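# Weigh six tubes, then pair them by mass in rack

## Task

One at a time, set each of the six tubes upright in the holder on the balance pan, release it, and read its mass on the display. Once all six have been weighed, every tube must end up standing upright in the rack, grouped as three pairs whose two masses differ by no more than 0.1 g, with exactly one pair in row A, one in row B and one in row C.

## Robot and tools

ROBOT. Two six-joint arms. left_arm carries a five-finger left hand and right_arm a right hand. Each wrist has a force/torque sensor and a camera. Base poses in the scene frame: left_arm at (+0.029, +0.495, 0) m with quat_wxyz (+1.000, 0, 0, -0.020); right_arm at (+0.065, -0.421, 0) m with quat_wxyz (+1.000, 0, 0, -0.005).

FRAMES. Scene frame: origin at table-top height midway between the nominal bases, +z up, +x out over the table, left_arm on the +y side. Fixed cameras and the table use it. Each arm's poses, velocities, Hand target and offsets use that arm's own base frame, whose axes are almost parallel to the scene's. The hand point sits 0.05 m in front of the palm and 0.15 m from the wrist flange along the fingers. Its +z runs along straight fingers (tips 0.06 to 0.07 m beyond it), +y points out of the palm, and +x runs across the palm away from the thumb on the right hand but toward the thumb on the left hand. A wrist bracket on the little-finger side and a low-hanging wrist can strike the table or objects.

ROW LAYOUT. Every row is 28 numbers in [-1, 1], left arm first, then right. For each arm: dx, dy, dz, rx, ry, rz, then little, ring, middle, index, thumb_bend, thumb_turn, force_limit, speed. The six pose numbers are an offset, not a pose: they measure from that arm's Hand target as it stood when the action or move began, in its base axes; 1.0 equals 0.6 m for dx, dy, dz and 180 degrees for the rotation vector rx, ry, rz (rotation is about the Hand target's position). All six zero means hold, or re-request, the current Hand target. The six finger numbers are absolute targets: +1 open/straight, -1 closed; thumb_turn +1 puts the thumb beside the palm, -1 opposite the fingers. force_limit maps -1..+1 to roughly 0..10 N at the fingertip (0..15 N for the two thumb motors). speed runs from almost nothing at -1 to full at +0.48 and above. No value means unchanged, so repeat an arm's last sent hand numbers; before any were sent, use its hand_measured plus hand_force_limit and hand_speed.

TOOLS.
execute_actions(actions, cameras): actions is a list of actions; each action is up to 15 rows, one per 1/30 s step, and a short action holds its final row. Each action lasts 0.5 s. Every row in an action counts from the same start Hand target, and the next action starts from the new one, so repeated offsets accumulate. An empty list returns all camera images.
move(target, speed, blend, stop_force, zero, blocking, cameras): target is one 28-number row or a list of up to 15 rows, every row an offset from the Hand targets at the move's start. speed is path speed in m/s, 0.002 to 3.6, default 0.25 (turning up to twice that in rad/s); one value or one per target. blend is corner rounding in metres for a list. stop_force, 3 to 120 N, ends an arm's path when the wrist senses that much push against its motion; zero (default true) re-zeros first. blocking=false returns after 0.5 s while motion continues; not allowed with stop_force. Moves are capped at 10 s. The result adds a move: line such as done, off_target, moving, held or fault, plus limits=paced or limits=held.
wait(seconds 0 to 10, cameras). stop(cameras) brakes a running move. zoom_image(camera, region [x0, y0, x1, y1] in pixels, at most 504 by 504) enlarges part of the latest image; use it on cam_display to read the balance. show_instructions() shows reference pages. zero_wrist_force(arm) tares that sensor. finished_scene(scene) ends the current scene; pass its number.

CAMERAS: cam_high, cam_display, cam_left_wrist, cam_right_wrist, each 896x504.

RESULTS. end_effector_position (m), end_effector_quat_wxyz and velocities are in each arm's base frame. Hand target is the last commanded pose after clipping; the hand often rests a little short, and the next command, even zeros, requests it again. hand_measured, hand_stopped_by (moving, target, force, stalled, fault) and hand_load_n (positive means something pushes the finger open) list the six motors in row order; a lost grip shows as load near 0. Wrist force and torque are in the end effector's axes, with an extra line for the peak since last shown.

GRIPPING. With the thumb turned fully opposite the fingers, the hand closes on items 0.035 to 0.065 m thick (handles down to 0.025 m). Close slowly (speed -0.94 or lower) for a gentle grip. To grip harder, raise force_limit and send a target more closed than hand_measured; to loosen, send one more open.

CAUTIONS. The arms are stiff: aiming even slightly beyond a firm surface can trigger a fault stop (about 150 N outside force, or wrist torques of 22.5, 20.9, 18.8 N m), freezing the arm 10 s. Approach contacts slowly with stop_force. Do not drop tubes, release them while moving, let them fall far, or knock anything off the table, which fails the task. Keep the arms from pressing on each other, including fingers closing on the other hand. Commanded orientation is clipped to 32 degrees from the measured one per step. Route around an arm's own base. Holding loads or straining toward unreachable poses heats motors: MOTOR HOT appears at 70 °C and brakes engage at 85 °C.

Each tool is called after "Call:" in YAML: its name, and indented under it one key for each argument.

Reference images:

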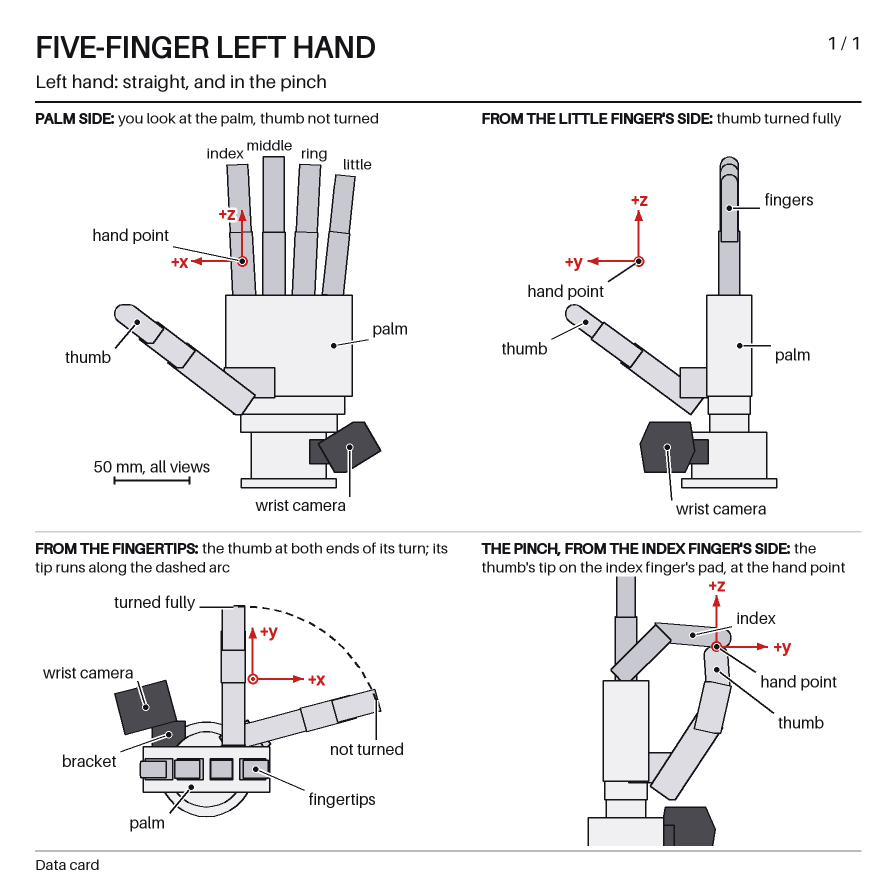

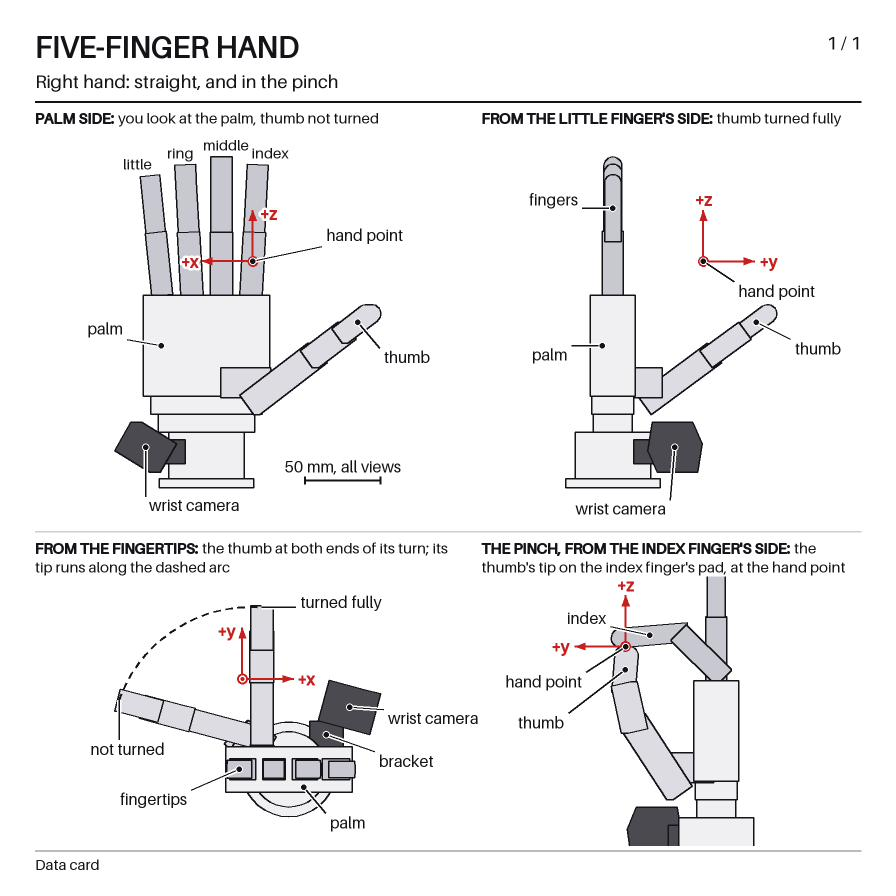

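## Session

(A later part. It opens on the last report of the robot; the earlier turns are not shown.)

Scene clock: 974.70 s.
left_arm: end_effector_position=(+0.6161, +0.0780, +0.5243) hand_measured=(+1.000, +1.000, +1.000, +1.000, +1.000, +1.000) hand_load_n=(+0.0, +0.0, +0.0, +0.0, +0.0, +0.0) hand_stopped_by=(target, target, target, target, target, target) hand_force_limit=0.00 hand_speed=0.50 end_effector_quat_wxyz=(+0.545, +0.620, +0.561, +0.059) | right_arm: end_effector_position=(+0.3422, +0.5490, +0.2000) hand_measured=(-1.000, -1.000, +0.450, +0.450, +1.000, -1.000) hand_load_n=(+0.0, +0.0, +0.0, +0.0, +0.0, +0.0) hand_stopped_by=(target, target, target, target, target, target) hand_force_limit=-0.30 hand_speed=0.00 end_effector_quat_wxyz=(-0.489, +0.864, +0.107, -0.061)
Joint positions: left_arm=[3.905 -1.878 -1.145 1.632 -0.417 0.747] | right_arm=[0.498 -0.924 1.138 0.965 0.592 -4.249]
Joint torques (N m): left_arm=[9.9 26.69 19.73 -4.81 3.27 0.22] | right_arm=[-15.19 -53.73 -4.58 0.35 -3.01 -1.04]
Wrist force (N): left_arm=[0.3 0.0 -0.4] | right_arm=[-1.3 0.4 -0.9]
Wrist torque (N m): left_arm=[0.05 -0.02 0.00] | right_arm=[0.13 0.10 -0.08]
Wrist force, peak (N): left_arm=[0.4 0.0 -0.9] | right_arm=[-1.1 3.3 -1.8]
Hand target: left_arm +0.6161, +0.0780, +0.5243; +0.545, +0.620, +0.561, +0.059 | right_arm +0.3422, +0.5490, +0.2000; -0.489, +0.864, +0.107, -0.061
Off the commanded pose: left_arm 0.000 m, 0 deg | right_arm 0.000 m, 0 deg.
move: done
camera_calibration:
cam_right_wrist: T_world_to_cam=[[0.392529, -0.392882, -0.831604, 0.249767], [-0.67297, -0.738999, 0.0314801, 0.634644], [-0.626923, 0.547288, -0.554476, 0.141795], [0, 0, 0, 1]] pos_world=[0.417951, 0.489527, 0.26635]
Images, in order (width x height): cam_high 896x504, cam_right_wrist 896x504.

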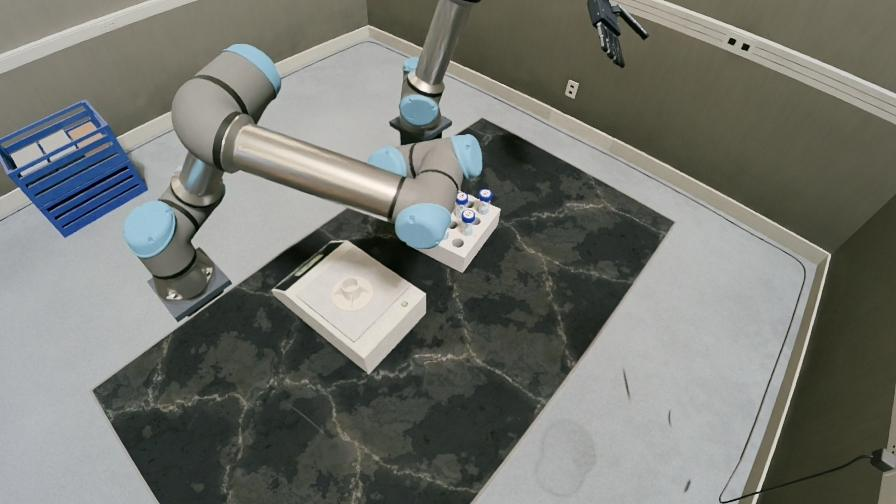

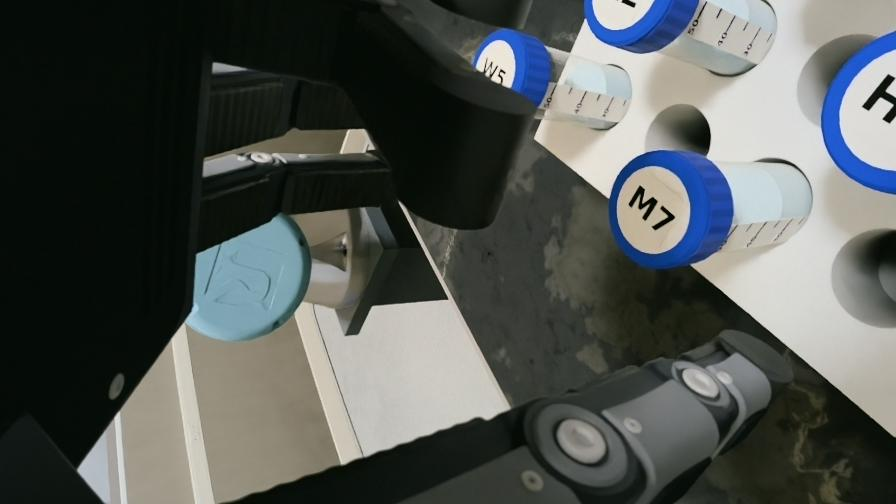

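Call:
move:
  target:
    - [0,0,0,0,0,0,1,1,1,1,1,1,0,0.5,-0.0003,0.0103,-0.1267,0,0,0,-1,-1,0.45,0.45,1,-1,-0.3,-0.1]
    - [0,0,0,0,0,0,1,1,1,1,1,1,0,0.5,-0.0003,0.0103,-0.1267,0,0,0,-1,-1,0.08,0.08,1,-1,-0.7,-0.2]
  speed: 0.1
  cameras: ["cam_right_wrist"]

Call:
move:
  target:
    - [0,0,0,0,0,0,1,1,1,1,1,1,0,0.5,0,0,0,0,0,0,-1,-1,0.08,0.08,-0.3,-1,-0.7,-0.5]
    - [0,0,0,0,0,0,1,1,1,1,1,1,0,0.5,0,0,0,0,0,0,-1,-1,-0.3,-0.3,-0.3,-1,-0.7,-0.7]
    - [0,0,0,0,0,0,1,1,1,1,1,1,0,0.5,0,0,0,0,0,0,-1,-1,-0.31,-0.31,-0.32,-1,-0.3,-0.8]
  speed: 0.1
  cameras: ["cam_right_wrist"]

Scene clock: 991.00 s.
left_arm: end_effector_position=(+0.6161, +0.0780, +0.5243) hand_measured=(+1.000, +1.000, +1.000, +1.000, +1.000, +1.000) hand_load_n=(+0.0, +0.0, +0.0, +0.0, +0.0, +0.0) hand_stopped_by=(target, target, target, target, target, target) hand_force_limit=0.00 hand_speed=0.50 end_effector_quat_wxyz=(+0.545, +0.620, +0.561, +0.059) | right_arm: end_effector_position=(+0.3420, +0.5552, +0.1239) hand_measured=(-1.000, -1.000, +0.080, +0.080, +1.000, -1.000) hand_load_n=(+0.0, +0.0, +0.0, +0.0, +0.0, +0.0) hand_stopped_by=(target, target, target, target, target, target) hand_force_limit=-0.70 hand_speed=-0.20 end_effector_quat_wxyz=(-0.489, +0.864, +0.107, -0.061)
Joint positions: left_arm=[3.905 -1.878 -1.145 1.632 -0.417 0.747] | right_arm=[0.508 -0.861 1.229 0.797 0.595 -4.233]
Joint torques (N m): left_arm=[9.67 27.48 18.31 -4.83 3.28 0.18] | right_arm=[13.24 -41.85 -4.35 0.42 -0.28 1.2]
Wrist force (N): left_arm=[0.3 -0.1 -0.5] | right_arm=[-1.3 0.4 -0.8]
Wrist torque (N m): left_arm=[0.06 -0.02 0.00] | right_arm=[0.12 0.11 -0.21]
Wrist force, peak (N): left_arm=[0.6 0.0 -0.7] | right_arm=[-1.1 -0.8 -1.5]
Hand target: left_arm +0.6161, +0.0780, +0.5243; +0.545, +0.620, +0.561, +0.059 | right_arm +0.3420, +0.5552, +0.1239; -0.489, +0.864, +0.107, -0.061
Off the commanded pose: left_arm 0.000 m, 0 deg | right_arm 0.000 m, 0 deg.
move: done
camera_calibration:
cam_right_wrist: T_world_to_cam=[[0.392502, -0.39291, -0.831603, 0.188982], [-0.672986, -0.738984, 0.0315128, 0.641405], [-0.626923, 0.547288, -0.554476, 0.0961359], [0, 0, 0, 1]] pos_world=[0.417751, 0.495627, 0.19025]
Images, in order (width x height): cam_right_wrist 896x504.

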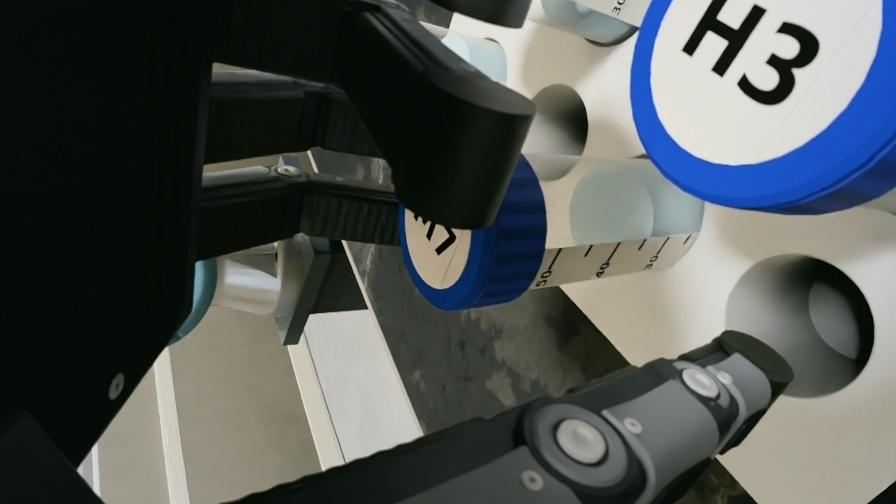

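Scene clock: 993.17 s.
left_arm: end_effector_position=(+0.6161, +0.0780, +0.5243) hand_measured=(+1.000, +1.000, +1.000, +1.000, +1.000, +1.000) hand_load_n=(+0.0, +0.0, +0.0, -0.5, +0.0, +0.0) hand_stopped_by=(target, target, target, target, target, target) hand_force_limit=0.00 hand_speed=0.50 end_effector_quat_wxyz=(+0.545, +0.620, +0.561, +0.059) | right_arm: end_effector_position=(+0.3420, +0.5552, +0.1239) hand_measured=(-1.000, -1.000, +0.064, +0.022, +0.360, -1.000) hand_load_n=(+0.0, +0.0, +2.5, +3.0, +5.0, -0.5) hand_stopped_by=(target, target, force, force, force, target) hand_force_limit=-0.30 hand_speed=-0.80 end_effector_quat_wxyz=(-0.489, +0.864, +0.107, -0.061)
Joint positions: left_arm=[3.905 -1.878 -1.145 1.632 -0.417 0.747] | right_arm=[0.508 -0.861 1.229 0.797 0.595 -4.233]
Joint torques (N m): left_arm=[10.74 27.49 19.01 -4.75 3.57 -0.06] | right_arm=[13.76 -44.63 -7.32 0.83 -2.72 1.25]
Wrist force (N): left_arm=[0.3 -0.1 -0.6] | right_arm=[-0.9 1.0 -0.4]
Wrist torque (N m): left_arm=[0.06 -0.03 -0.01] | right_arm=[0.17 0.10 -0.20]
Wrist force, peak (N): left_arm=[0.3 -0.1 -0.9] | right_arm=[-1.4 0.7 -0.9]
Hand target: left_arm +0.6161, +0.0780, +0.5243; +0.545, +0.620, +0.561, +0.059 | right_arm +0.3420, +0.5552, +0.1239; -0.489, +0.864, +0.107, -0.061
Off the commanded pose: left_arm 0.000 m, 0 deg | right_arm 0.000 m, 0 deg.
move: done
camera_calibration:
cam_right_wrist: T_world_to_cam=[[0.39245, -0.392864, -0.831649, 0.189028], [-0.672984, -0.738985, 0.0315136, 0.641479], [-0.626957, 0.547319, -0.554407, 0.0960672], [0, 0, 0, 1]] pos_world=[0.417751, 0.495727, 0.19025]
Images, in order (width x height): cam_right_wrist 896x504.

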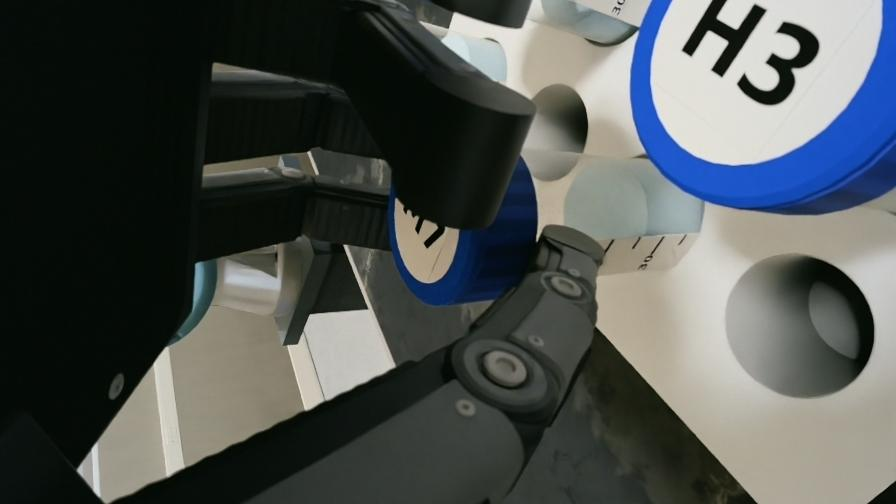

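Call:
move:
  target:
    - [0,0,0,0,0,0,1,1,1,1,1,1,0,0.5,0,0,0.23,0,0,0,-1,-1,-0.31,-0.31,-0.32,-1,-0.3,-0.8]
    - [0,0,0,0,0,0,1,1,1,1,1,1,0,0.5,0.093,-0.5353,0.2933,0,0,0,-1,-1,-0.31,-0.31,-0.32,-1,-0.3,-0.8]
    - [0,0,0,0,0,0,1,1,1,1,1,1,0,0.5,0.093,-0.5353,0.2302,0,0,0,-1,-1,-0.31,-0.31,-0.32,-1,-0.3,-0.8]
  speed: [0.12,0.2,0.1]
  blend: [0.01,0.01,0]
  cameras: ["cam_right_wrist"]

Call:
zoom_image:
  camera: "cam_right_wrist"
  region: [500, 80, 896, 340]

Scene clock: 1005.13 s.
left_arm: end_effector_position=(+0.6161, +0.0780, +0.5243) hand_measured=(+1.000, +1.000, +1.000, +1.000, +1.000, +1.000) hand_load_n=(+0.0, +0.0, +0.0, +0.0, +0.0, +0.0) hand_stopped_by=(target, target, target, target, target, target) hand_force_limit=0.00 hand_speed=0.50 end_effector_quat_wxyz=(+0.545, +0.620, +0.561, +0.059) | right_arm: end_effector_position=(+0.3978, +0.2340, +0.2621) hand_measured=(-1.000, -1.000, +0.064, +0.022, +0.360, -1.000) hand_load_n=(+0.0, +0.0, +2.5, +1.5, +4.0, +0.0) hand_stopped_by=(target, target, force, force, force, target) hand_force_limit=-0.30 hand_speed=-0.80 end_effector_quat_wxyz=(-0.489, +0.864, +0.107, -0.061)
Joint positions: left_arm=[3.905 -1.878 -1.145 1.632 -0.417 0.747] | right_arm=[-0.149 -1.127 1.54 1.728 0.659 -5.394]
Joint torques (N m): left_arm=[9.06 27.18 19.12 -4.86 3.48 0.16] | right_arm=[-15.6 -29.78 -3.22 0.92 -2.45 0.16]
Wrist force (N): left_arm=[0.5 -0.1 -0.6] | right_arm=[-1.2 1.1 -0.5]
Wrist torque (N m): left_arm=[0.04 -0.06 0.01] | right_arm=[0.15 0.09 -0.09]
Wrist force, peak (N): left_arm=[0.6 0.0 -0.9] | right_arm=[-1.0 1.0 -2.1]
Hand target: left_arm +0.6161, +0.0780, +0.5243; +0.545, +0.620, +0.561, +0.059 | right_arm +0.3978, +0.2340, +0.2621; -0.489, +0.864, +0.107, -0.061
Off the commanded pose: left_arm 0.000 m, 0 deg | right_arm 0.000 m, 0 deg.
move: done
camera_calibration:
cam_right_wrist: T_world_to_cam=[[0.39258, -0.392875, -0.831583, 0.155795], [-0.672909, -0.739055, 0.0314885, 0.437299], [-0.626956, 0.547218, -0.554507, 0.383519], [0, 0, 0, 1]] pos_world=[0.473551, 0.174527, 0.328451]
Images, in order (width x height): cam_right_wrist 896x504.

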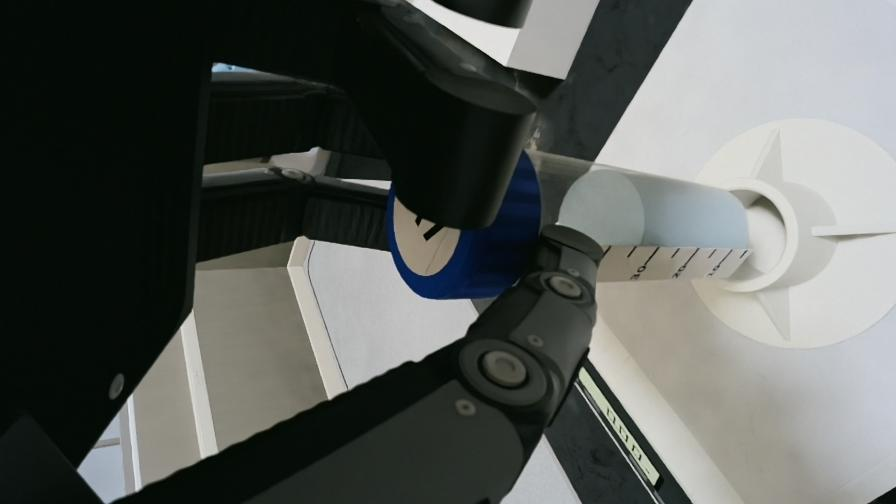

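Scaled by 1.273 from the camera's 896x504 image, which has a finer 1280x720 frame.

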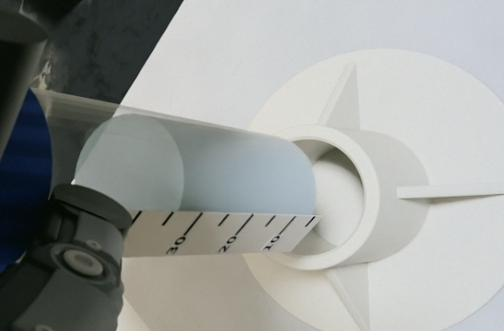

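Call:
move:
  target:
    - [0,0,0,0,0,0,1,1,1,1,1,1,0,0.5,0.0053,-0.0025,-0.01,0,0,0,-1,-1,-0.31,-0.31,-0.32,-1,-0.3,-0.8]
    - [0,0,0,0,0,0,1,1,1,1,1,1,0,0.5,0.0053,-0.0025,-0.085,0,0,0,-1,-1,-0.31,-0.31,-0.32,-1,-0.3,-0.8]
  speed: 0.035
  stop_force: 3
  cameras: ["cam_right_wrist"]

Scene clock: 1019.67 s.
left_arm: end_effector_position=(+0.6161, +0.0780, +0.5243) hand_measured=(+1.000, +1.000, +1.000, +1.000, +1.000, +1.000) hand_load_n=(+0.0, +0.0, +0.0, +0.0, +0.5, +0.0) hand_stopped_by=(target, target, target, target, target, target) hand_force_limit=0.00 hand_speed=0.50 end_effector_quat_wxyz=(+0.545, +0.620, +0.561, +0.059) | right_arm: end_effector_position=(+0.4010, +0.2325, +0.2141) hand_measured=(-1.000, -1.000, +0.064, +0.022, +0.358, -1.000) hand_load_n=(+0.0, +0.0, +3.0, +0.5, +3.0, +0.0) hand_stopped_by=(target, target, force, force, force, target) hand_force_limit=-0.30 hand_speed=-0.80 end_effector_quat_wxyz=(-0.489, +0.864, +0.107, -0.061)
Joint positions: left_arm=[3.905 -1.878 -1.145 1.632 -0.417 0.747] | right_arm=[-0.152 -1.07 1.589 1.624 0.66 -5.397]
Joint torques (N m): left_arm=[9.3 26.96 19.07 -4.87 3.19 -0.43] | right_arm=[-11.93 -46.46 -27.87 4.13 0.16 -1.19]
Wrist force (N): left_arm=[0.2 0.0 -0.7] | right_arm=[-1.1 1.0 -0.4]
Wrist torque (N m): left_arm=[0.08 -0.02 -0.01] | right_arm=[0.15 0.07 -0.08]
Wrist force, peak (N): left_arm=[0.5 -0.3 -0.9] | right_arm=[-1.0 -2.6 -1.8]
Hand target: left_arm +0.6161, +0.0780, +0.5243; +0.545, +0.620, +0.561, +0.059 | right_arm +0.4010, +0.2325, +0.2141; -0.489, +0.864, +0.107, -0.061 (not the last commanded pose)
Off the commanded pose: left_arm 0.000 m, 0 deg | right_arm 0.003 m, 0 deg.
move: contact (right_arm); path passed 1 of 2 targets
camera_calibration:
cam_right_wrist: T_world_to_cam=[[0.392453, -0.392814, -0.831672, 0.114024], [-0.672926, -0.739038, 0.0315182, 0.439856], [-0.627018, 0.547284, -0.554372, 0.359655], [0, 0, 0, 1]] pos_world=[0.476751, 0.173027, 0.28035]
Images, in order (width x height): cam_right_wrist 896x504.

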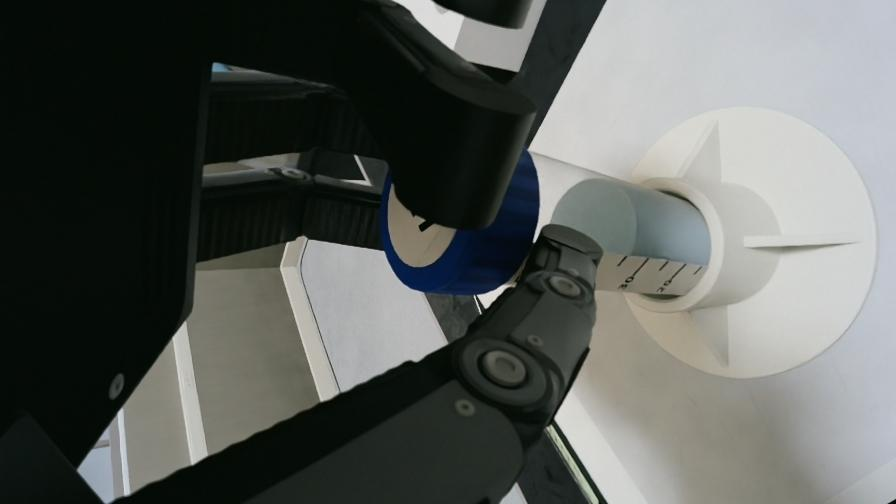

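Call:
move:
  target:
    - [0,0,0,0,0,0,1,1,1,1,1,1,0,0.5,0,0,0,0,0,0,-1,-1,0.8,0.8,1,-1,-0.3,0]
    - [0,0,0,0,0,0,1,1,1,1,1,1,0,0.5,0,0,0.107,0,0,0,-1,-1,0.8,0.8,1,-1,-0.3,0]
  speed: 0.12
  cameras: ["cam_display","cam_right_wrist"]

Call:
zoom_image:
  camera: "cam_display"
  region: [290, 20, 600, 340]

Scene clock: 1026.60 s.
left_arm: end_effector_position=(+0.6161, +0.0780, +0.5243) hand_measured=(+1.000, +1.000, +1.000, +1.000, +1.000, +1.000) hand_load_n=(+0.0, +0.5, +0.0, +0.0, +0.0, +0.0) hand_stopped_by=(target, target, target, target, target, target) hand_force_limit=0.00 hand_speed=0.50 end_effector_quat_wxyz=(+0.545, +0.620, +0.561, +0.059) | right_arm: end_effector_position=(+0.4010, +0.2325, +0.2782) hand_measured=(-1.000, -1.000, +0.800, +0.800, +1.000, -1.000) hand_load_n=(+0.0, +0.0, +0.0, +0.0, +0.0, +0.0) hand_stopped_by=(target, target, target, target, target, target) hand_force_limit=-0.30 hand_speed=0.00 end_effector_quat_wxyz=(-0.489, +0.864, +0.107, -0.061)
Joint positions: left_arm=[3.905 -1.878 -1.145 1.632 -0.417 0.747] | right_arm=[-0.152 -1.135 1.508 1.77 0.66 -5.397]
Joint torques (N m): left_arm=[9.53 28.32 18.56 -4.83 3.27 -0.22] | right_arm=[-1.29 -45.65 -30.71 4.1 0.32 -1.24]
Wrist force (N): left_arm=[0.2 -0.1 -0.9] | right_arm=[-1.2 0.5 -0.7]
Wrist torque (N m): left_arm=[0.07 -0.02 -0.01] | right_arm=[0.11 0.09 -0.10]
Wrist force, peak (N): left_arm=[0.4 -0.1 -1.1] | right_arm=[-1.2 1.1 -0.5]
Hand target: left_arm +0.6161, +0.0780, +0.5243; +0.545, +0.620, +0.561, +0.059 | right_arm +0.4010, +0.2325, +0.2783; -0.489, +0.864, +0.107, -0.061
Off the commanded pose: left_arm 0.000 m, 0 deg | right_arm 0.000 m, 0 deg.
move: done
camera_calibration:
cam_right_wrist: T_world_to_cam=[[0.392479, -0.392785, -0.831673, 0.167401], [-0.67291, -0.739054, 0.0314856, 0.437839], [-0.627018, 0.547284, -0.554372, 0.395246], [0, 0, 0, 1]] pos_world=[0.476751, 0.173027, 0.34455]
Images, in order (width x height): cam_display 896x504, cam_right_wrist 896x504.

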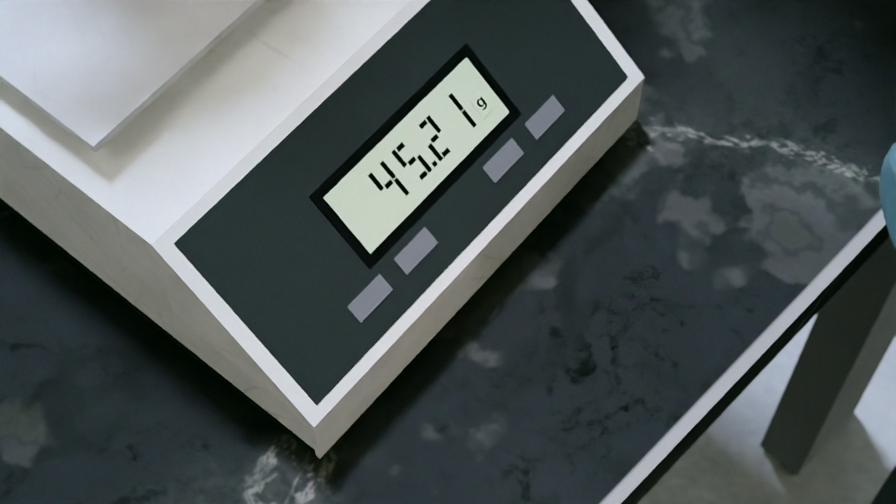

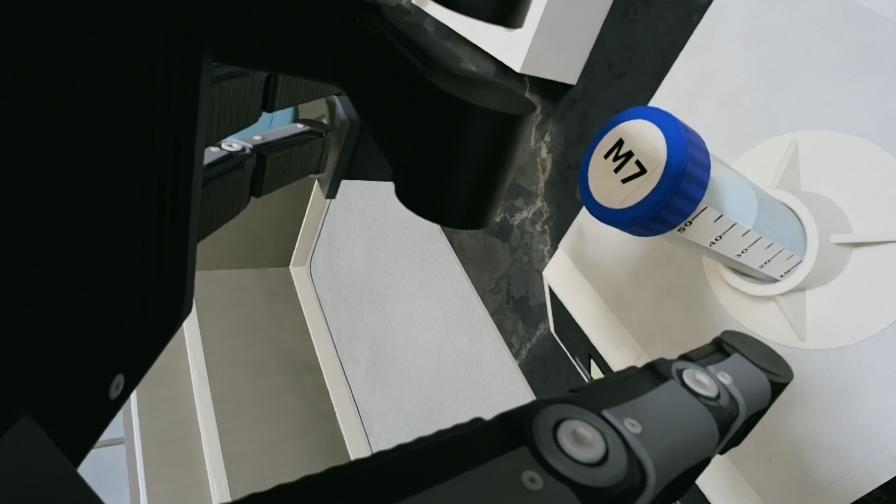

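Scaled by 1.575 from the camera's 896x504 image, which has a finer 1280x720 frame.

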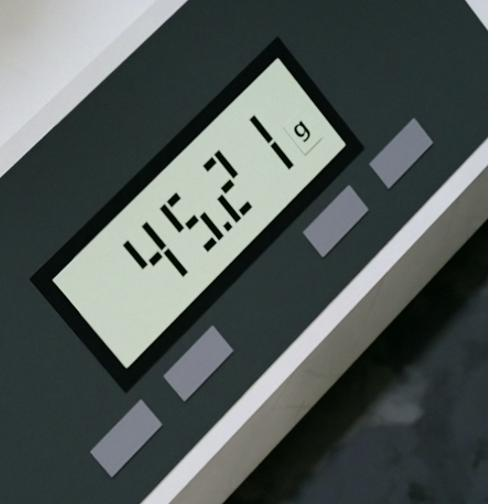

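Call:
move:
  target:
    - [0,0,0,0,0,0,1,1,1,1,1,1,0,0.5,0,0,0.0333,0,0,0,-1,-1,0.45,0.45,1,-1,-0.3,0]
    - [0,0,0,0,0,0,1,1,1,1,1,1,0,0.5,0.0543,0.563,0.0333,0,0,0,-1,-1,0.45,0.45,1,-1,-0.3,0]
    - [0,0,0,0,0,0,1,1,1,1,1,1,0,0.5,0.0543,0.563,-0.1305,0,0,0,-1,-1,0.45,0.45,1,-1,-0.3,0]
  speed: 0.25
  blend: [0.01,0.03,0]
  cameras: ["cam_right_wrist"]

Scene clock: 1040.20 s.
left_arm: end_effector_position=(+0.6161, +0.0780, +0.5243) hand_measured=(+1.000, +1.000, +1.000, +1.000, +1.000, +1.000) hand_load_n=(+0.0, +0.0, +0.0, +0.0, +0.0, +0.0) hand_stopped_by=(target, target, target, target, target, target) hand_force_limit=0.00 hand_speed=0.50 end_effector_quat_wxyz=(+0.545, +0.620, +0.561, +0.059) | right_arm: end_effector_position=(+0.4335, +0.5704, +0.2000) hand_measured=(-1.000, -1.000, +0.450, +0.450, +1.000, -1.000) hand_load_n=(+0.0, +0.0, +0.0, +0.0, +0.0, +0.0) hand_stopped_by=(target, target, target, target, target, target) hand_force_limit=-0.30 hand_speed=0.00 end_effector_quat_wxyz=(-0.489, +0.864, +0.107, -0.061)
Joint positions: left_arm=[3.905 -1.878 -1.145 1.632 -0.417 0.747] | right_arm=[0.459 -0.663 0.69 1.207 0.577 -4.316]
Joint torques (N m): left_arm=[9.8 26.72 18.28 -4.92 3.25 -0.32] | right_arm=[-11.46 -63.65 -4.72 0.52 -3.12 1.14]
Wrist force (N): left_arm=[0.3 0.0 -0.6] | right_arm=[-1.0 0.7 -1.0]
Wrist torque (N m): left_arm=[0.08 -0.03 0.00] | right_arm=[0.17 0.07 -0.20]
Wrist force, peak (N): left_arm=[0.3 -0.1 -1.1] | right_arm=[-1.5 1.0 -2.1]
Hand target: left_arm +0.6161, +0.0780, +0.5243; +0.545, +0.620, +0.561, +0.059 | right_arm +0.4336, +0.5703, +0.2000; -0.489, +0.864, +0.107, -0.061
Off the commanded pose: left_arm 0.000 m, 0 deg | right_arm 0.000 m, 0 deg.
move: done
camera_calibration:
cam_right_wrist: T_world_to_cam=[[0.392533, -0.392727, -0.831675, 0.222235], [-0.672791, -0.739162, 0.0314987, 0.711814], [-0.627113, 0.547179, -0.554369, 0.1875], [0, 0, 0, 1]] pos_world=[0.509251, 0.510827, 0.26635]
Images, in order (width x height): cam_right_wrist 896x504.

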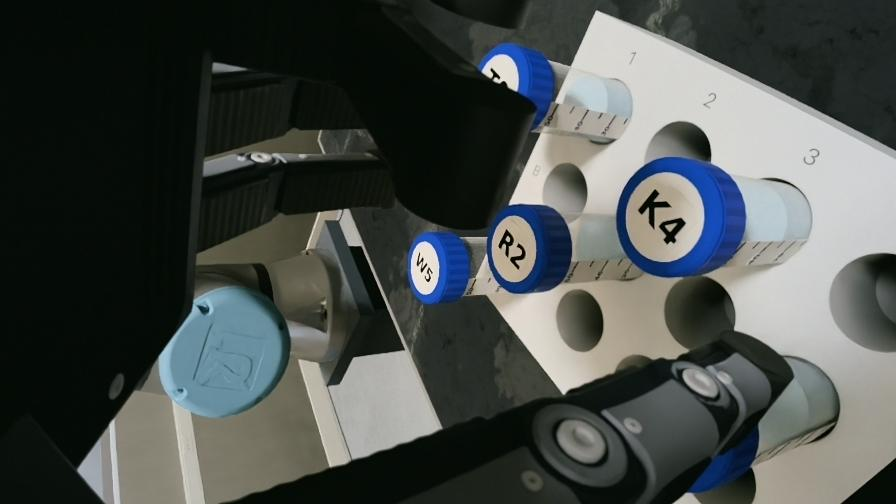

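Call:
move:
  target:
    - [0,0,0,0,0,0,1,1,1,1,1,1,0,0.5,-0.0008,0.0038,-0.1267,0,0,0,-1,-1,0.45,0.45,1,-1,-0.3,-0.1]
    - [0,0,0,0,0,0,1,1,1,1,1,1,0,0.5,-0.0008,0.0038,-0.1267,0,0,0,-1,-1,0.08,0.08,1,-1,-0.7,-0.2]
  speed: 0.12
  cameras: []

Call:
move:
  target:
    - [0,0,0,0,0,0,1,1,1,1,1,1,0,0.5,0,0,0,0,0,0,-1,-1,0.08,0.08,-0.3,-1,-0.7,-0.5]
    - [0,0,0,0,0,0,1,1,1,1,1,1,0,0.5,0,0,0,0,0,0,-1,-1,-0.3,-0.3,-0.3,-1,-0.7,-0.7]
    - [0,0,0,0,0,0,1,1,1,1,1,1,0,0.5,0,0,0,0,0,0,-1,-1,-0.31,-0.31,-0.32,-1,-0.3,-0.8]
  speed: 0.1
  cameras: []

Call:
move:
  target:
    - [0,0,0,0,0,0,1,1,1,1,1,1,0,0.5,0,0,0.22,0,0,0,-1,-1,-0.31,-0.31,-0.32,-1,-0.3,-0.8]
    - [0,0,0,0,0,0,1,1,1,1,1,1,0,0.5,-0.145,-0.028,0.22,0,0,0,-1,-1,-0.31,-0.31,-0.32,-1,-0.3,-0.8]
    - [0,0,0,0,0,0,1,1,1,1,1,1,0,0.5,-0.145,-0.028,0.135,0,0,0,-1,-1,-0.31,-0.31,-0.32,-1,-0.3,-0.8]
  speed: 0.12
  blend: [0.005,0.005,0]
  cameras: ["cam_right_wrist"]

Call:
zoom_image:
  camera: "cam_right_wrist"
  region: [500, 80, 896, 340]

Scene clock: 1054.13 s.
left_arm: end_effector_position=(+0.6161, +0.0780, +0.5243) hand_measured=(+1.000, +1.000, +1.000, +1.000, +1.000, +1.000) hand_load_n=(+0.0, +0.0, +0.0, +0.0, -0.5, -0.5) hand_stopped_by=(target, target, target, target, target, target) hand_force_limit=0.00 hand_speed=0.50 end_effector_quat_wxyz=(+0.545, +0.620, +0.561, +0.059) | right_arm: end_effector_position=(+0.4331, +0.5726, +0.1239) hand_measured=(-1.000, -1.000, +0.080, +0.080, +1.000, -1.000) hand_load_n=(+0.0, +0.0, +0.0, +0.0, +0.0, +0.0) hand_stopped_by=(target, target, target, target, target, target) hand_force_limit=-0.70 hand_speed=-0.20 end_effector_quat_wxyz=(-0.489, +0.864, +0.107, -0.061)
Joint positions: left_arm=[3.905 -1.878 -1.145 1.632 -0.417 0.747] | right_arm=[0.463 -0.632 0.825 1.035 0.579 -4.31]
Joint torques (N m): left_arm=[9.2 27.33 17.16 -4.81 3.18 -0.39] | right_arm=[13.69 -50.19 -4.04 0.57 -0.45 1.21]
Wrist force (N): left_arm=[0.4 -0.1 -0.8] | right_arm=[-1.1 0.4 -0.8]
Wrist torque (N m): left_arm=[0.06 -0.06 0.01] | right_arm=[0.12 0.09 -0.21]
Wrist force, peak (N): left_arm=[0.5 -0.4 -0.9] | right_arm=[-1.1 1.5 -0.5]
Hand target: left_arm +0.6161, +0.0780, +0.5243; +0.545, +0.620, +0.561, +0.059 | right_arm +0.4331, +0.5726, +0.1239; -0.489, +0.864, +0.107, -0.061
Off the commanded pose: left_arm 0.000 m, 0 deg | right_arm 0.000 m, 0 deg.
move: done
No camera images: "cameras" was empty.

Scene clock: 1056.30 s.
left_arm: end_effector_position=(+0.6161, +0.0780, +0.5243) hand_measured=(+1.000, +1.000, +1.000, +1.000, +1.000, +1.000) hand_load_n=(+0.0, +0.0, +0.0, +0.0, +0.0, +0.0) hand_stopped_by=(target, target, target, target, target, target) hand_force_limit=0.00 hand_speed=0.50 end_effector_quat_wxyz=(+0.545, +0.620, +0.561, +0.059) | right_arm: end_effector_position=(+0.4331, +0.5726, +0.1239) hand_measured=(-1.000, -1.000, +0.064, -0.006, +0.350, -1.000) hand_load_n=(+0.0, +0.0, +4.0, +3.5, +7.5, -0.5) hand_stopped_by=(target, target, force, force, force, target) hand_force_limit=-0.30 hand_speed=-0.80 end_effector_quat_wxyz=(-0.489, +0.864, +0.107, -0.061)
Joint positions: left_arm=[3.905 -1.878 -1.145 1.632 -0.417 0.747] | right_arm=[0.463 -0.632 0.825 1.035 0.579 -4.31]
Joint torques (N m): left_arm=[10.33 28.01 18.6 -4.88 3.27 -0.34] | right_arm=[12.46 -53.04 -4.68 0.82 -2.84 1.1]
Wrist force (N): left_arm=[0.3 -0.2 -0.9] | right_arm=[-1.0 0.6 -0.3]
Wrist torque (N m): left_arm=[0.06 -0.04 0.00] | right_arm=[0.18 0.08 -0.22]
Wrist force, peak (N): left_arm=[0.4 0.0 -1.0] | right_arm=[-1.3 0.3 -1.2]
Hand target: left_arm +0.6161, +0.0780, +0.5243; +0.545, +0.620, +0.561, +0.059 | right_arm +0.4331, +0.5726, +0.1239; -0.489, +0.864, +0.107, -0.061
Off the commanded pose: left_arm 0.000 m, 0 deg | right_arm 0.000 m, 0 deg.
move: done
No camera images: "cameras" was empty.

Scene clock: 1059.10 s.
left_arm: end_effector_position=(+0.6161, +0.0780, +0.5243) hand_measured=(+1.000, +1.000, +1.000, +1.000, +1.000, +1.000) hand_load_n=(+0.0, +0.0, +0.0, -0.5, +0.0, +0.0) hand_stopped_by=(target, target, target, target, target, target) hand_force_limit=0.00 hand_speed=0.50 end_effector_quat_wxyz=(+0.545, +0.620, +0.561, +0.059) | right_arm: end_effector_position=(+0.3460, +0.5558, +0.2050) hand_measured=(-1.000, -1.000, +0.064, -0.006, +0.350, -1.000) hand_load_n=(+0.0, +0.0, +4.0, +3.5, +6.5, -0.5) hand_stopped_by=(target, target, force, force, force, target) hand_force_limit=-0.30 hand_speed=-0.80 end_effector_quat_wxyz=(-0.489, +0.864, +0.107, -0.061)
Joint positions: left_arm=[3.905 -1.878 -1.145 1.632 -0.417 0.747] | right_arm=[0.506 -0.909 1.096 0.98 0.594 -4.237]
Joint torques (N m): left_arm=[9.92 27.52 17.7 -4.53 3.41 -0.47] | right_arm=[-7.2 -41.63 -4.18 0.28 -3.23 1.26]
Wrist force (N): left_arm=[0.3 0.0 -0.6] | right_arm=[-1.3 0.8 -0.7]
Wrist torque (N m): left_arm=[0.07 -0.04 0.00] | right_arm=[0.11 0.11 -0.21]
Wrist force, peak (N): left_arm=[0.4 -0.1 -1.0] | right_arm=[-2.0 -0.3 -1.1]
Hand target: left_arm +0.6161, +0.0780, +0.5243; +0.545, +0.620, +0.561, +0.059 | right_arm +0.3461, +0.5558, +0.2049; -0.489, +0.864, +0.107, -0.061
Off the commanded pose: left_arm 0.000 m, 0 deg | right_arm 0.000 m, 0 deg.
move: done
camera_calibration:
cam_right_wrist: T_world_to_cam=[[0.39253, -0.392778, -0.831652, 0.255065], [-0.672849, -0.739109, 0.0314939, 0.642069], [-0.627052, 0.547214, -0.554403, 0.1433], [0, 0, 0, 1]] pos_world=[0.421751, 0.496327, 0.27135]
Images, in order (width x height): cam_right_wrist 896x504.

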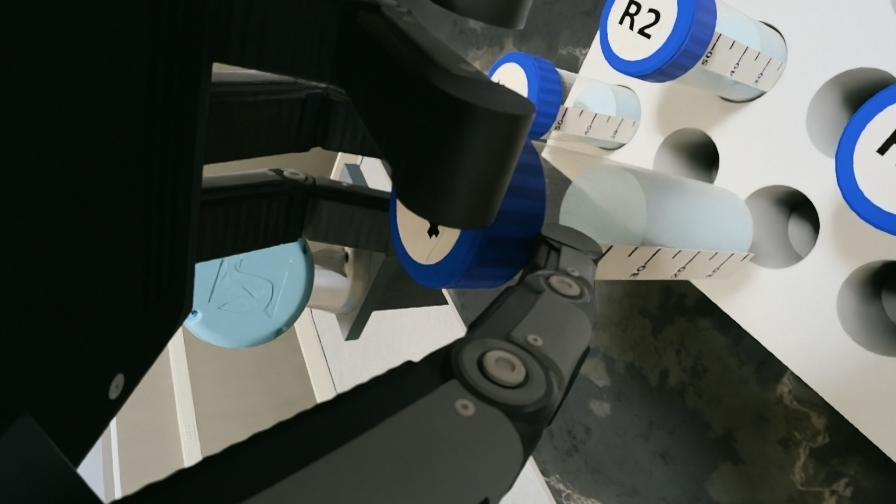

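Scaled by 1.273 from the camera's 896x504 image, which has a finer 1280x720 frame.

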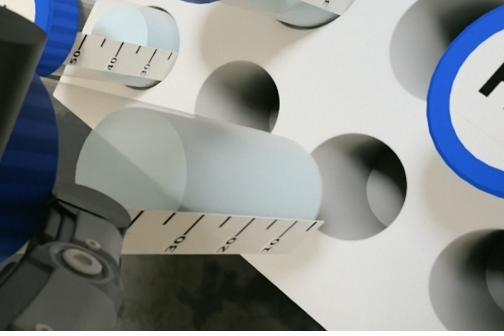

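Call:
zoom_image:
  camera: "cam_right_wrist"
  region: [590, 140, 770, 300]

Scaled by 2.800 from the camera's 896x504 image, which has a finer 1280x720 frame.

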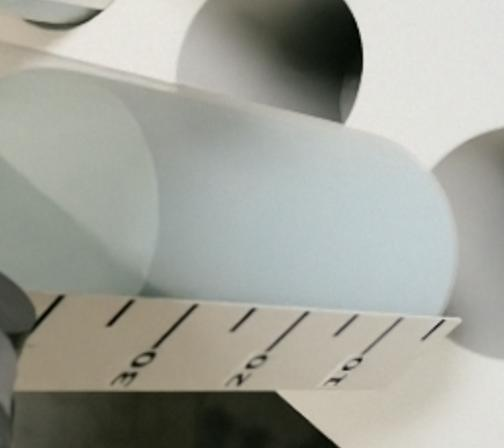

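Call:
move:
  target: [0,0,0,0,0,0,1,1,1,1,1,1,0,0.5,-0.0017,-0.008,-0.025,0.013,-0.0179,0,-1,-1,-0.31,-0.31,-0.32,-1,-0.3,-0.8]
  speed: 0.1
  cameras: ["cam_right_wrist"]

Call:
zoom_image:
  camera: "cam_right_wrist"
  region: [500, 80, 896, 340]

Scene clock: 1082.93 s.
left_arm: end_effector_position=(+0.6161, +0.0780, +0.5243) hand_measured=(+1.000, +1.000, +1.000, +1.000, +1.000, +1.000) hand_load_n=(+0.0, +0.0, +0.0, +0.0, +0.0, +0.0) hand_stopped_by=(target, target, target, target, target, target) hand_force_limit=0.00 hand_speed=0.50 end_effector_quat_wxyz=(+0.545, +0.620, +0.561, +0.059) | right_arm: end_effector_position=(+0.3451, +0.5510, +0.1899) hand_measured=(-1.000, -1.000, +0.064, -0.006, +0.350, -1.000) hand_load_n=(+0.0, +0.0, +4.0, +3.5, +6.5, -0.5) hand_stopped_by=(target, target, force, force, force, target) hand_force_limit=-0.30 hand_speed=-0.80 end_effector_quat_wxyz=(-0.503, +0.855, +0.122, -0.034)
Joint positions: left_arm=[3.905 -1.878 -1.145 1.632 -0.417 0.747] | right_arm=[0.496 -0.95 1.199 0.858 0.582 -4.246]
Joint torques (N m): left_arm=[10.26 29.3 17.96 -4.66 3.47 -0.68] | right_arm=[-15.89 -54.8 -3.95 -0.06 -3.05 0.69]
Wrist force (N): left_arm=[0.4 0.0 -0.7] | right_arm=[-1.5 0.9 -1.1]
Wrist torque (N m): left_arm=[0.08 -0.06 0.00] | right_arm=[0.16 0.13 -0.23]
Wrist force, peak (N): left_arm=[0.6 -0.1 -1.0] | right_arm=[-1.5 1.3 -0.8]
Hand target: left_arm +0.6161, +0.0780, +0.5243; +0.545, +0.620, +0.561, +0.059 | right_arm +0.3451, +0.5510, +0.1899; -0.503, +0.855, +0.122, -0.034
Off the commanded pose: left_arm 0.000 m, 0 deg | right_arm 0.000 m, 0 deg.
move: done
camera_calibration:
cam_right_wrist: T_world_to_cam=[[0.438999, -0.359002, -0.823648, 0.204874], [-0.672763, -0.738957, -0.0364905, 0.651102], [-0.595541, 0.57014, -0.565926, 0.115703], [0, 0, 0, 1]] pos_world=[0.417004, 0.48872, 0.257982]
Images, in order (width x height): cam_right_wrist 896x504.

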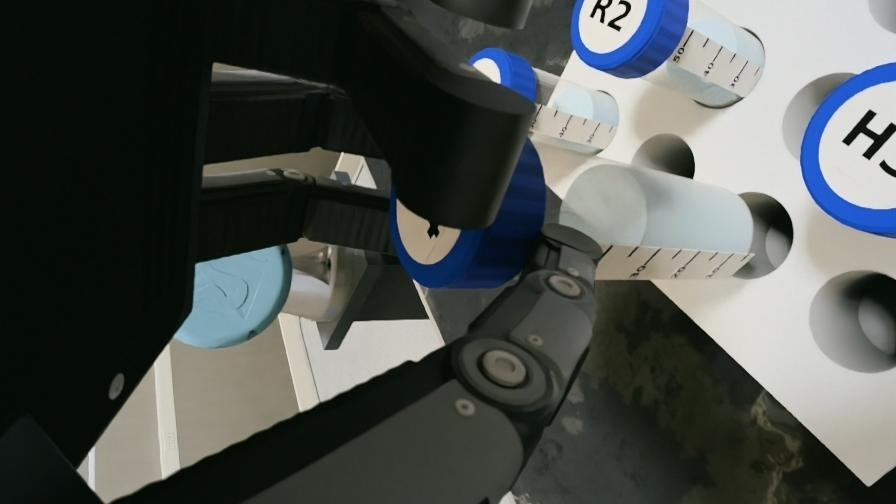

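Scaled by 1.273 from the camera's 896x504 image, which has a finer 1280x720 frame.

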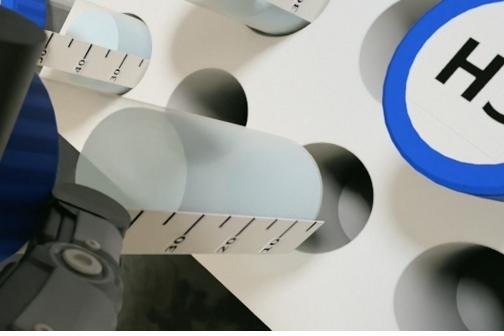

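Call:
move:
  target:
    - [0,0,0,0,0,0,1,1,1,1,1,1,0,0.5,0.0025,0.0017,-0.005,0,0,0,-1,-1,-0.31,-0.31,-0.32,-1,-0.3,-0.8]
    - [0,0,0,0,0,0,1,1,1,1,1,1,0,0.5,0.0025,0.0017,-0.118,0,0,0,-1,-1,-0.31,-0.31,-0.32,-1,-0.3,-0.8]
  speed: 0.05
  stop_force: 3.5
  cameras: ["cam_right_wrist"]

Scene clock: 1091.90 s.
left_arm: end_effector_position=(+0.6161, +0.0780, +0.5243) hand_measured=(+1.000, +1.000, +1.000, +1.000, +1.000, +1.000) hand_load_n=(+0.0, +0.0, +0.0, +0.0, +0.0, +0.0) hand_stopped_by=(target, target, target, target, target, target) hand_force_limit=0.00 hand_speed=0.50 end_effector_quat_wxyz=(+0.545, +0.620, +0.561, +0.059) | right_arm: end_effector_position=(+0.3466, +0.5520, +0.1191) hand_measured=(-1.000, -1.000, +0.064, -0.006, +0.350, -1.000) hand_load_n=(+0.0, +0.0, +6.5, +2.0, +6.0, +0.0) hand_stopped_by=(target, target, force, force, force, target) hand_force_limit=-0.30 hand_speed=-0.80 end_effector_quat_wxyz=(-0.503, +0.855, +0.122, -0.034)
Joint positions: left_arm=[3.905 -1.878 -1.145 1.632 -0.417 0.747] | right_arm=[0.496 -0.89 1.288 0.709 0.582 -4.246]
Joint torques (N m): left_arm=[9.59 28.28 17.93 -4.9 3.36 -0.48] | right_arm=[13.35 -40.5 -2.7 0.16 0.11 0.52]
Wrist force (N): left_arm=[0.4 -0.2 -0.8] | right_arm=[-1.9 -1.7 0.1]
Wrist torque (N m): left_arm=[0.06 -0.05 0.01] | right_arm=[0.17 0.12 -0.24]
Wrist force, peak (N): left_arm=[0.6 -0.1 -1.0] | right_arm=[-2.0 -3.5 0.9]
Hand target: left_arm +0.6161, +0.0780, +0.5243; +0.545, +0.620, +0.561, +0.059 | right_arm +0.3466, +0.5520, +0.1191; -0.503, +0.855, +0.122, -0.034
Off the commanded pose: left_arm 0.000 m, 0 deg | right_arm 0.000 m, 0 deg.
move: done
camera_calibration:
cam_right_wrist: T_world_to_cam=[[0.439081, -0.358967, -0.82362, 0.146204], [-0.672768, -0.738948, -0.0365963, 0.650284], [-0.595476, 0.570174, -0.56596, 0.075921], [0, 0, 0, 1]] pos_world=[0.418504, 0.48972, 0.187182]
Images, in order (width x height): cam_right_wrist 896x504.

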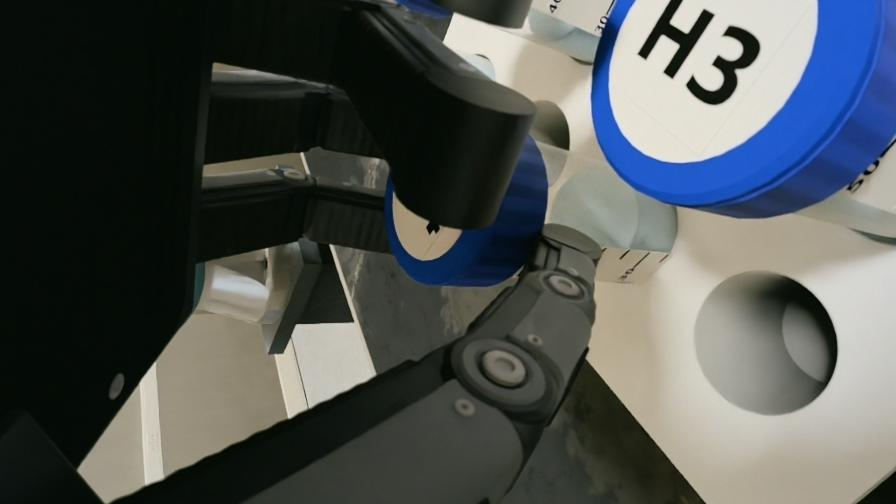

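Call:
move:
  target:
    - [0,0,0,0,0,0,1,1,1,1,1,1,0,0.5,0,0,0,0,0,0,-1,-1,0.45,0.45,1,-1,-0.3,0]
    - [0,0,0,0,0,0,1,1,1,1,1,1,0,0.5,0,0,0.16,0,0,0,-1,-1,0.8,0.8,1,-1,-0.3,0]
    - [0,0,0,0,0,0,1,1,1,1,1,1,0,0.5,0.1107,-0.5245,0.3015,-0.013,0.0179,0,-1,-1,0.8,0.8,1,-1,-0.3,0]
  speed: [0.1,0.12,0.25]
  cameras: ["cam_right_wrist"]

Scene clock: 1108.23 s.
left_arm: end_effector_position=(+0.6161, +0.0780, +0.5243) hand_measured=(+1.000, +1.000, +1.000, +1.000, +1.000, +1.000) hand_load_n=(+0.0, +0.0, +0.0, +0.0, +0.0, +0.0) hand_stopped_by=(target, target, target, target, target, target) hand_force_limit=0.00 hand_speed=0.50 end_effector_quat_wxyz=(+0.545, +0.620, +0.561, +0.059) | right_arm: end_effector_position=(+0.4130, +0.2373, +0.3000) hand_measured=(-1.000, -1.000, +0.800, +0.800, +1.000, -1.000) hand_load_n=(+0.0, +0.0, +0.0, +0.0, +0.0, +0.0) hand_stopped_by=(target, target, target, target, target, target) hand_force_limit=-0.30 hand_speed=0.00 end_effector_quat_wxyz=(-0.489, +0.864, +0.107, -0.061)
Joint positions: left_arm=[3.905 -1.878 -1.145 1.632 -0.417 0.747] | right_arm=[-0.138 -1.122 1.427 1.824 0.653 -5.378]
Joint torques (N m): left_arm=[8.1 26.67 18.19 -5.1 3.31 -0.73] | right_arm=[-17.04 -31.13 -2.82 4.15 0.38 -1.29]
Wrist force (N): left_arm=[0.2 -0.1 -0.9] | right_arm=[-1.1 0.7 -1.2]
Wrist torque (N m): left_arm=[0.08 -0.02 -0.01] | right_arm=[0.18 0.08 -0.09]
Wrist force, peak (N): left_arm=[0.1 0.2 -1.1] | right_arm=[-2.0 -2.1 0.2]
Hand target: left_arm +0.6161, +0.0780, +0.5243; +0.545, +0.620, +0.561, +0.059 | right_arm +0.4130, +0.2373, +0.3000; -0.489, +0.864, +0.107, -0.061
Off the commanded pose: left_arm 0.000 m, 0 deg | right_arm 0.000 m, 0 deg.
move: done
camera_calibration:
cam_right_wrist: T_world_to_cam=[[0.392453, -0.392814, -0.831672, 0.182724], [-0.672926, -0.739038, 0.0315182, 0.448767], [-0.627018, 0.547284, -0.554372, 0.412228], [0, 0, 0, 1]] pos_world=[0.488751, 0.177827, 0.36635]
Images, in order (width x height): cam_right_wrist 896x504.

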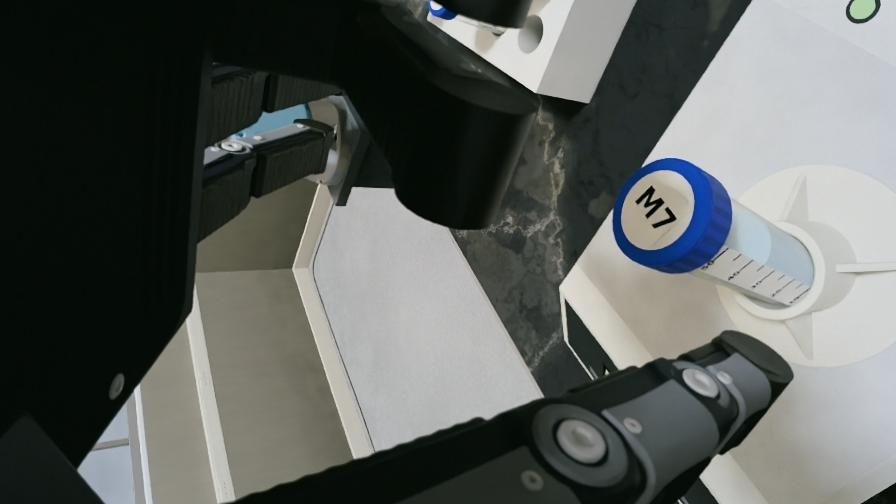

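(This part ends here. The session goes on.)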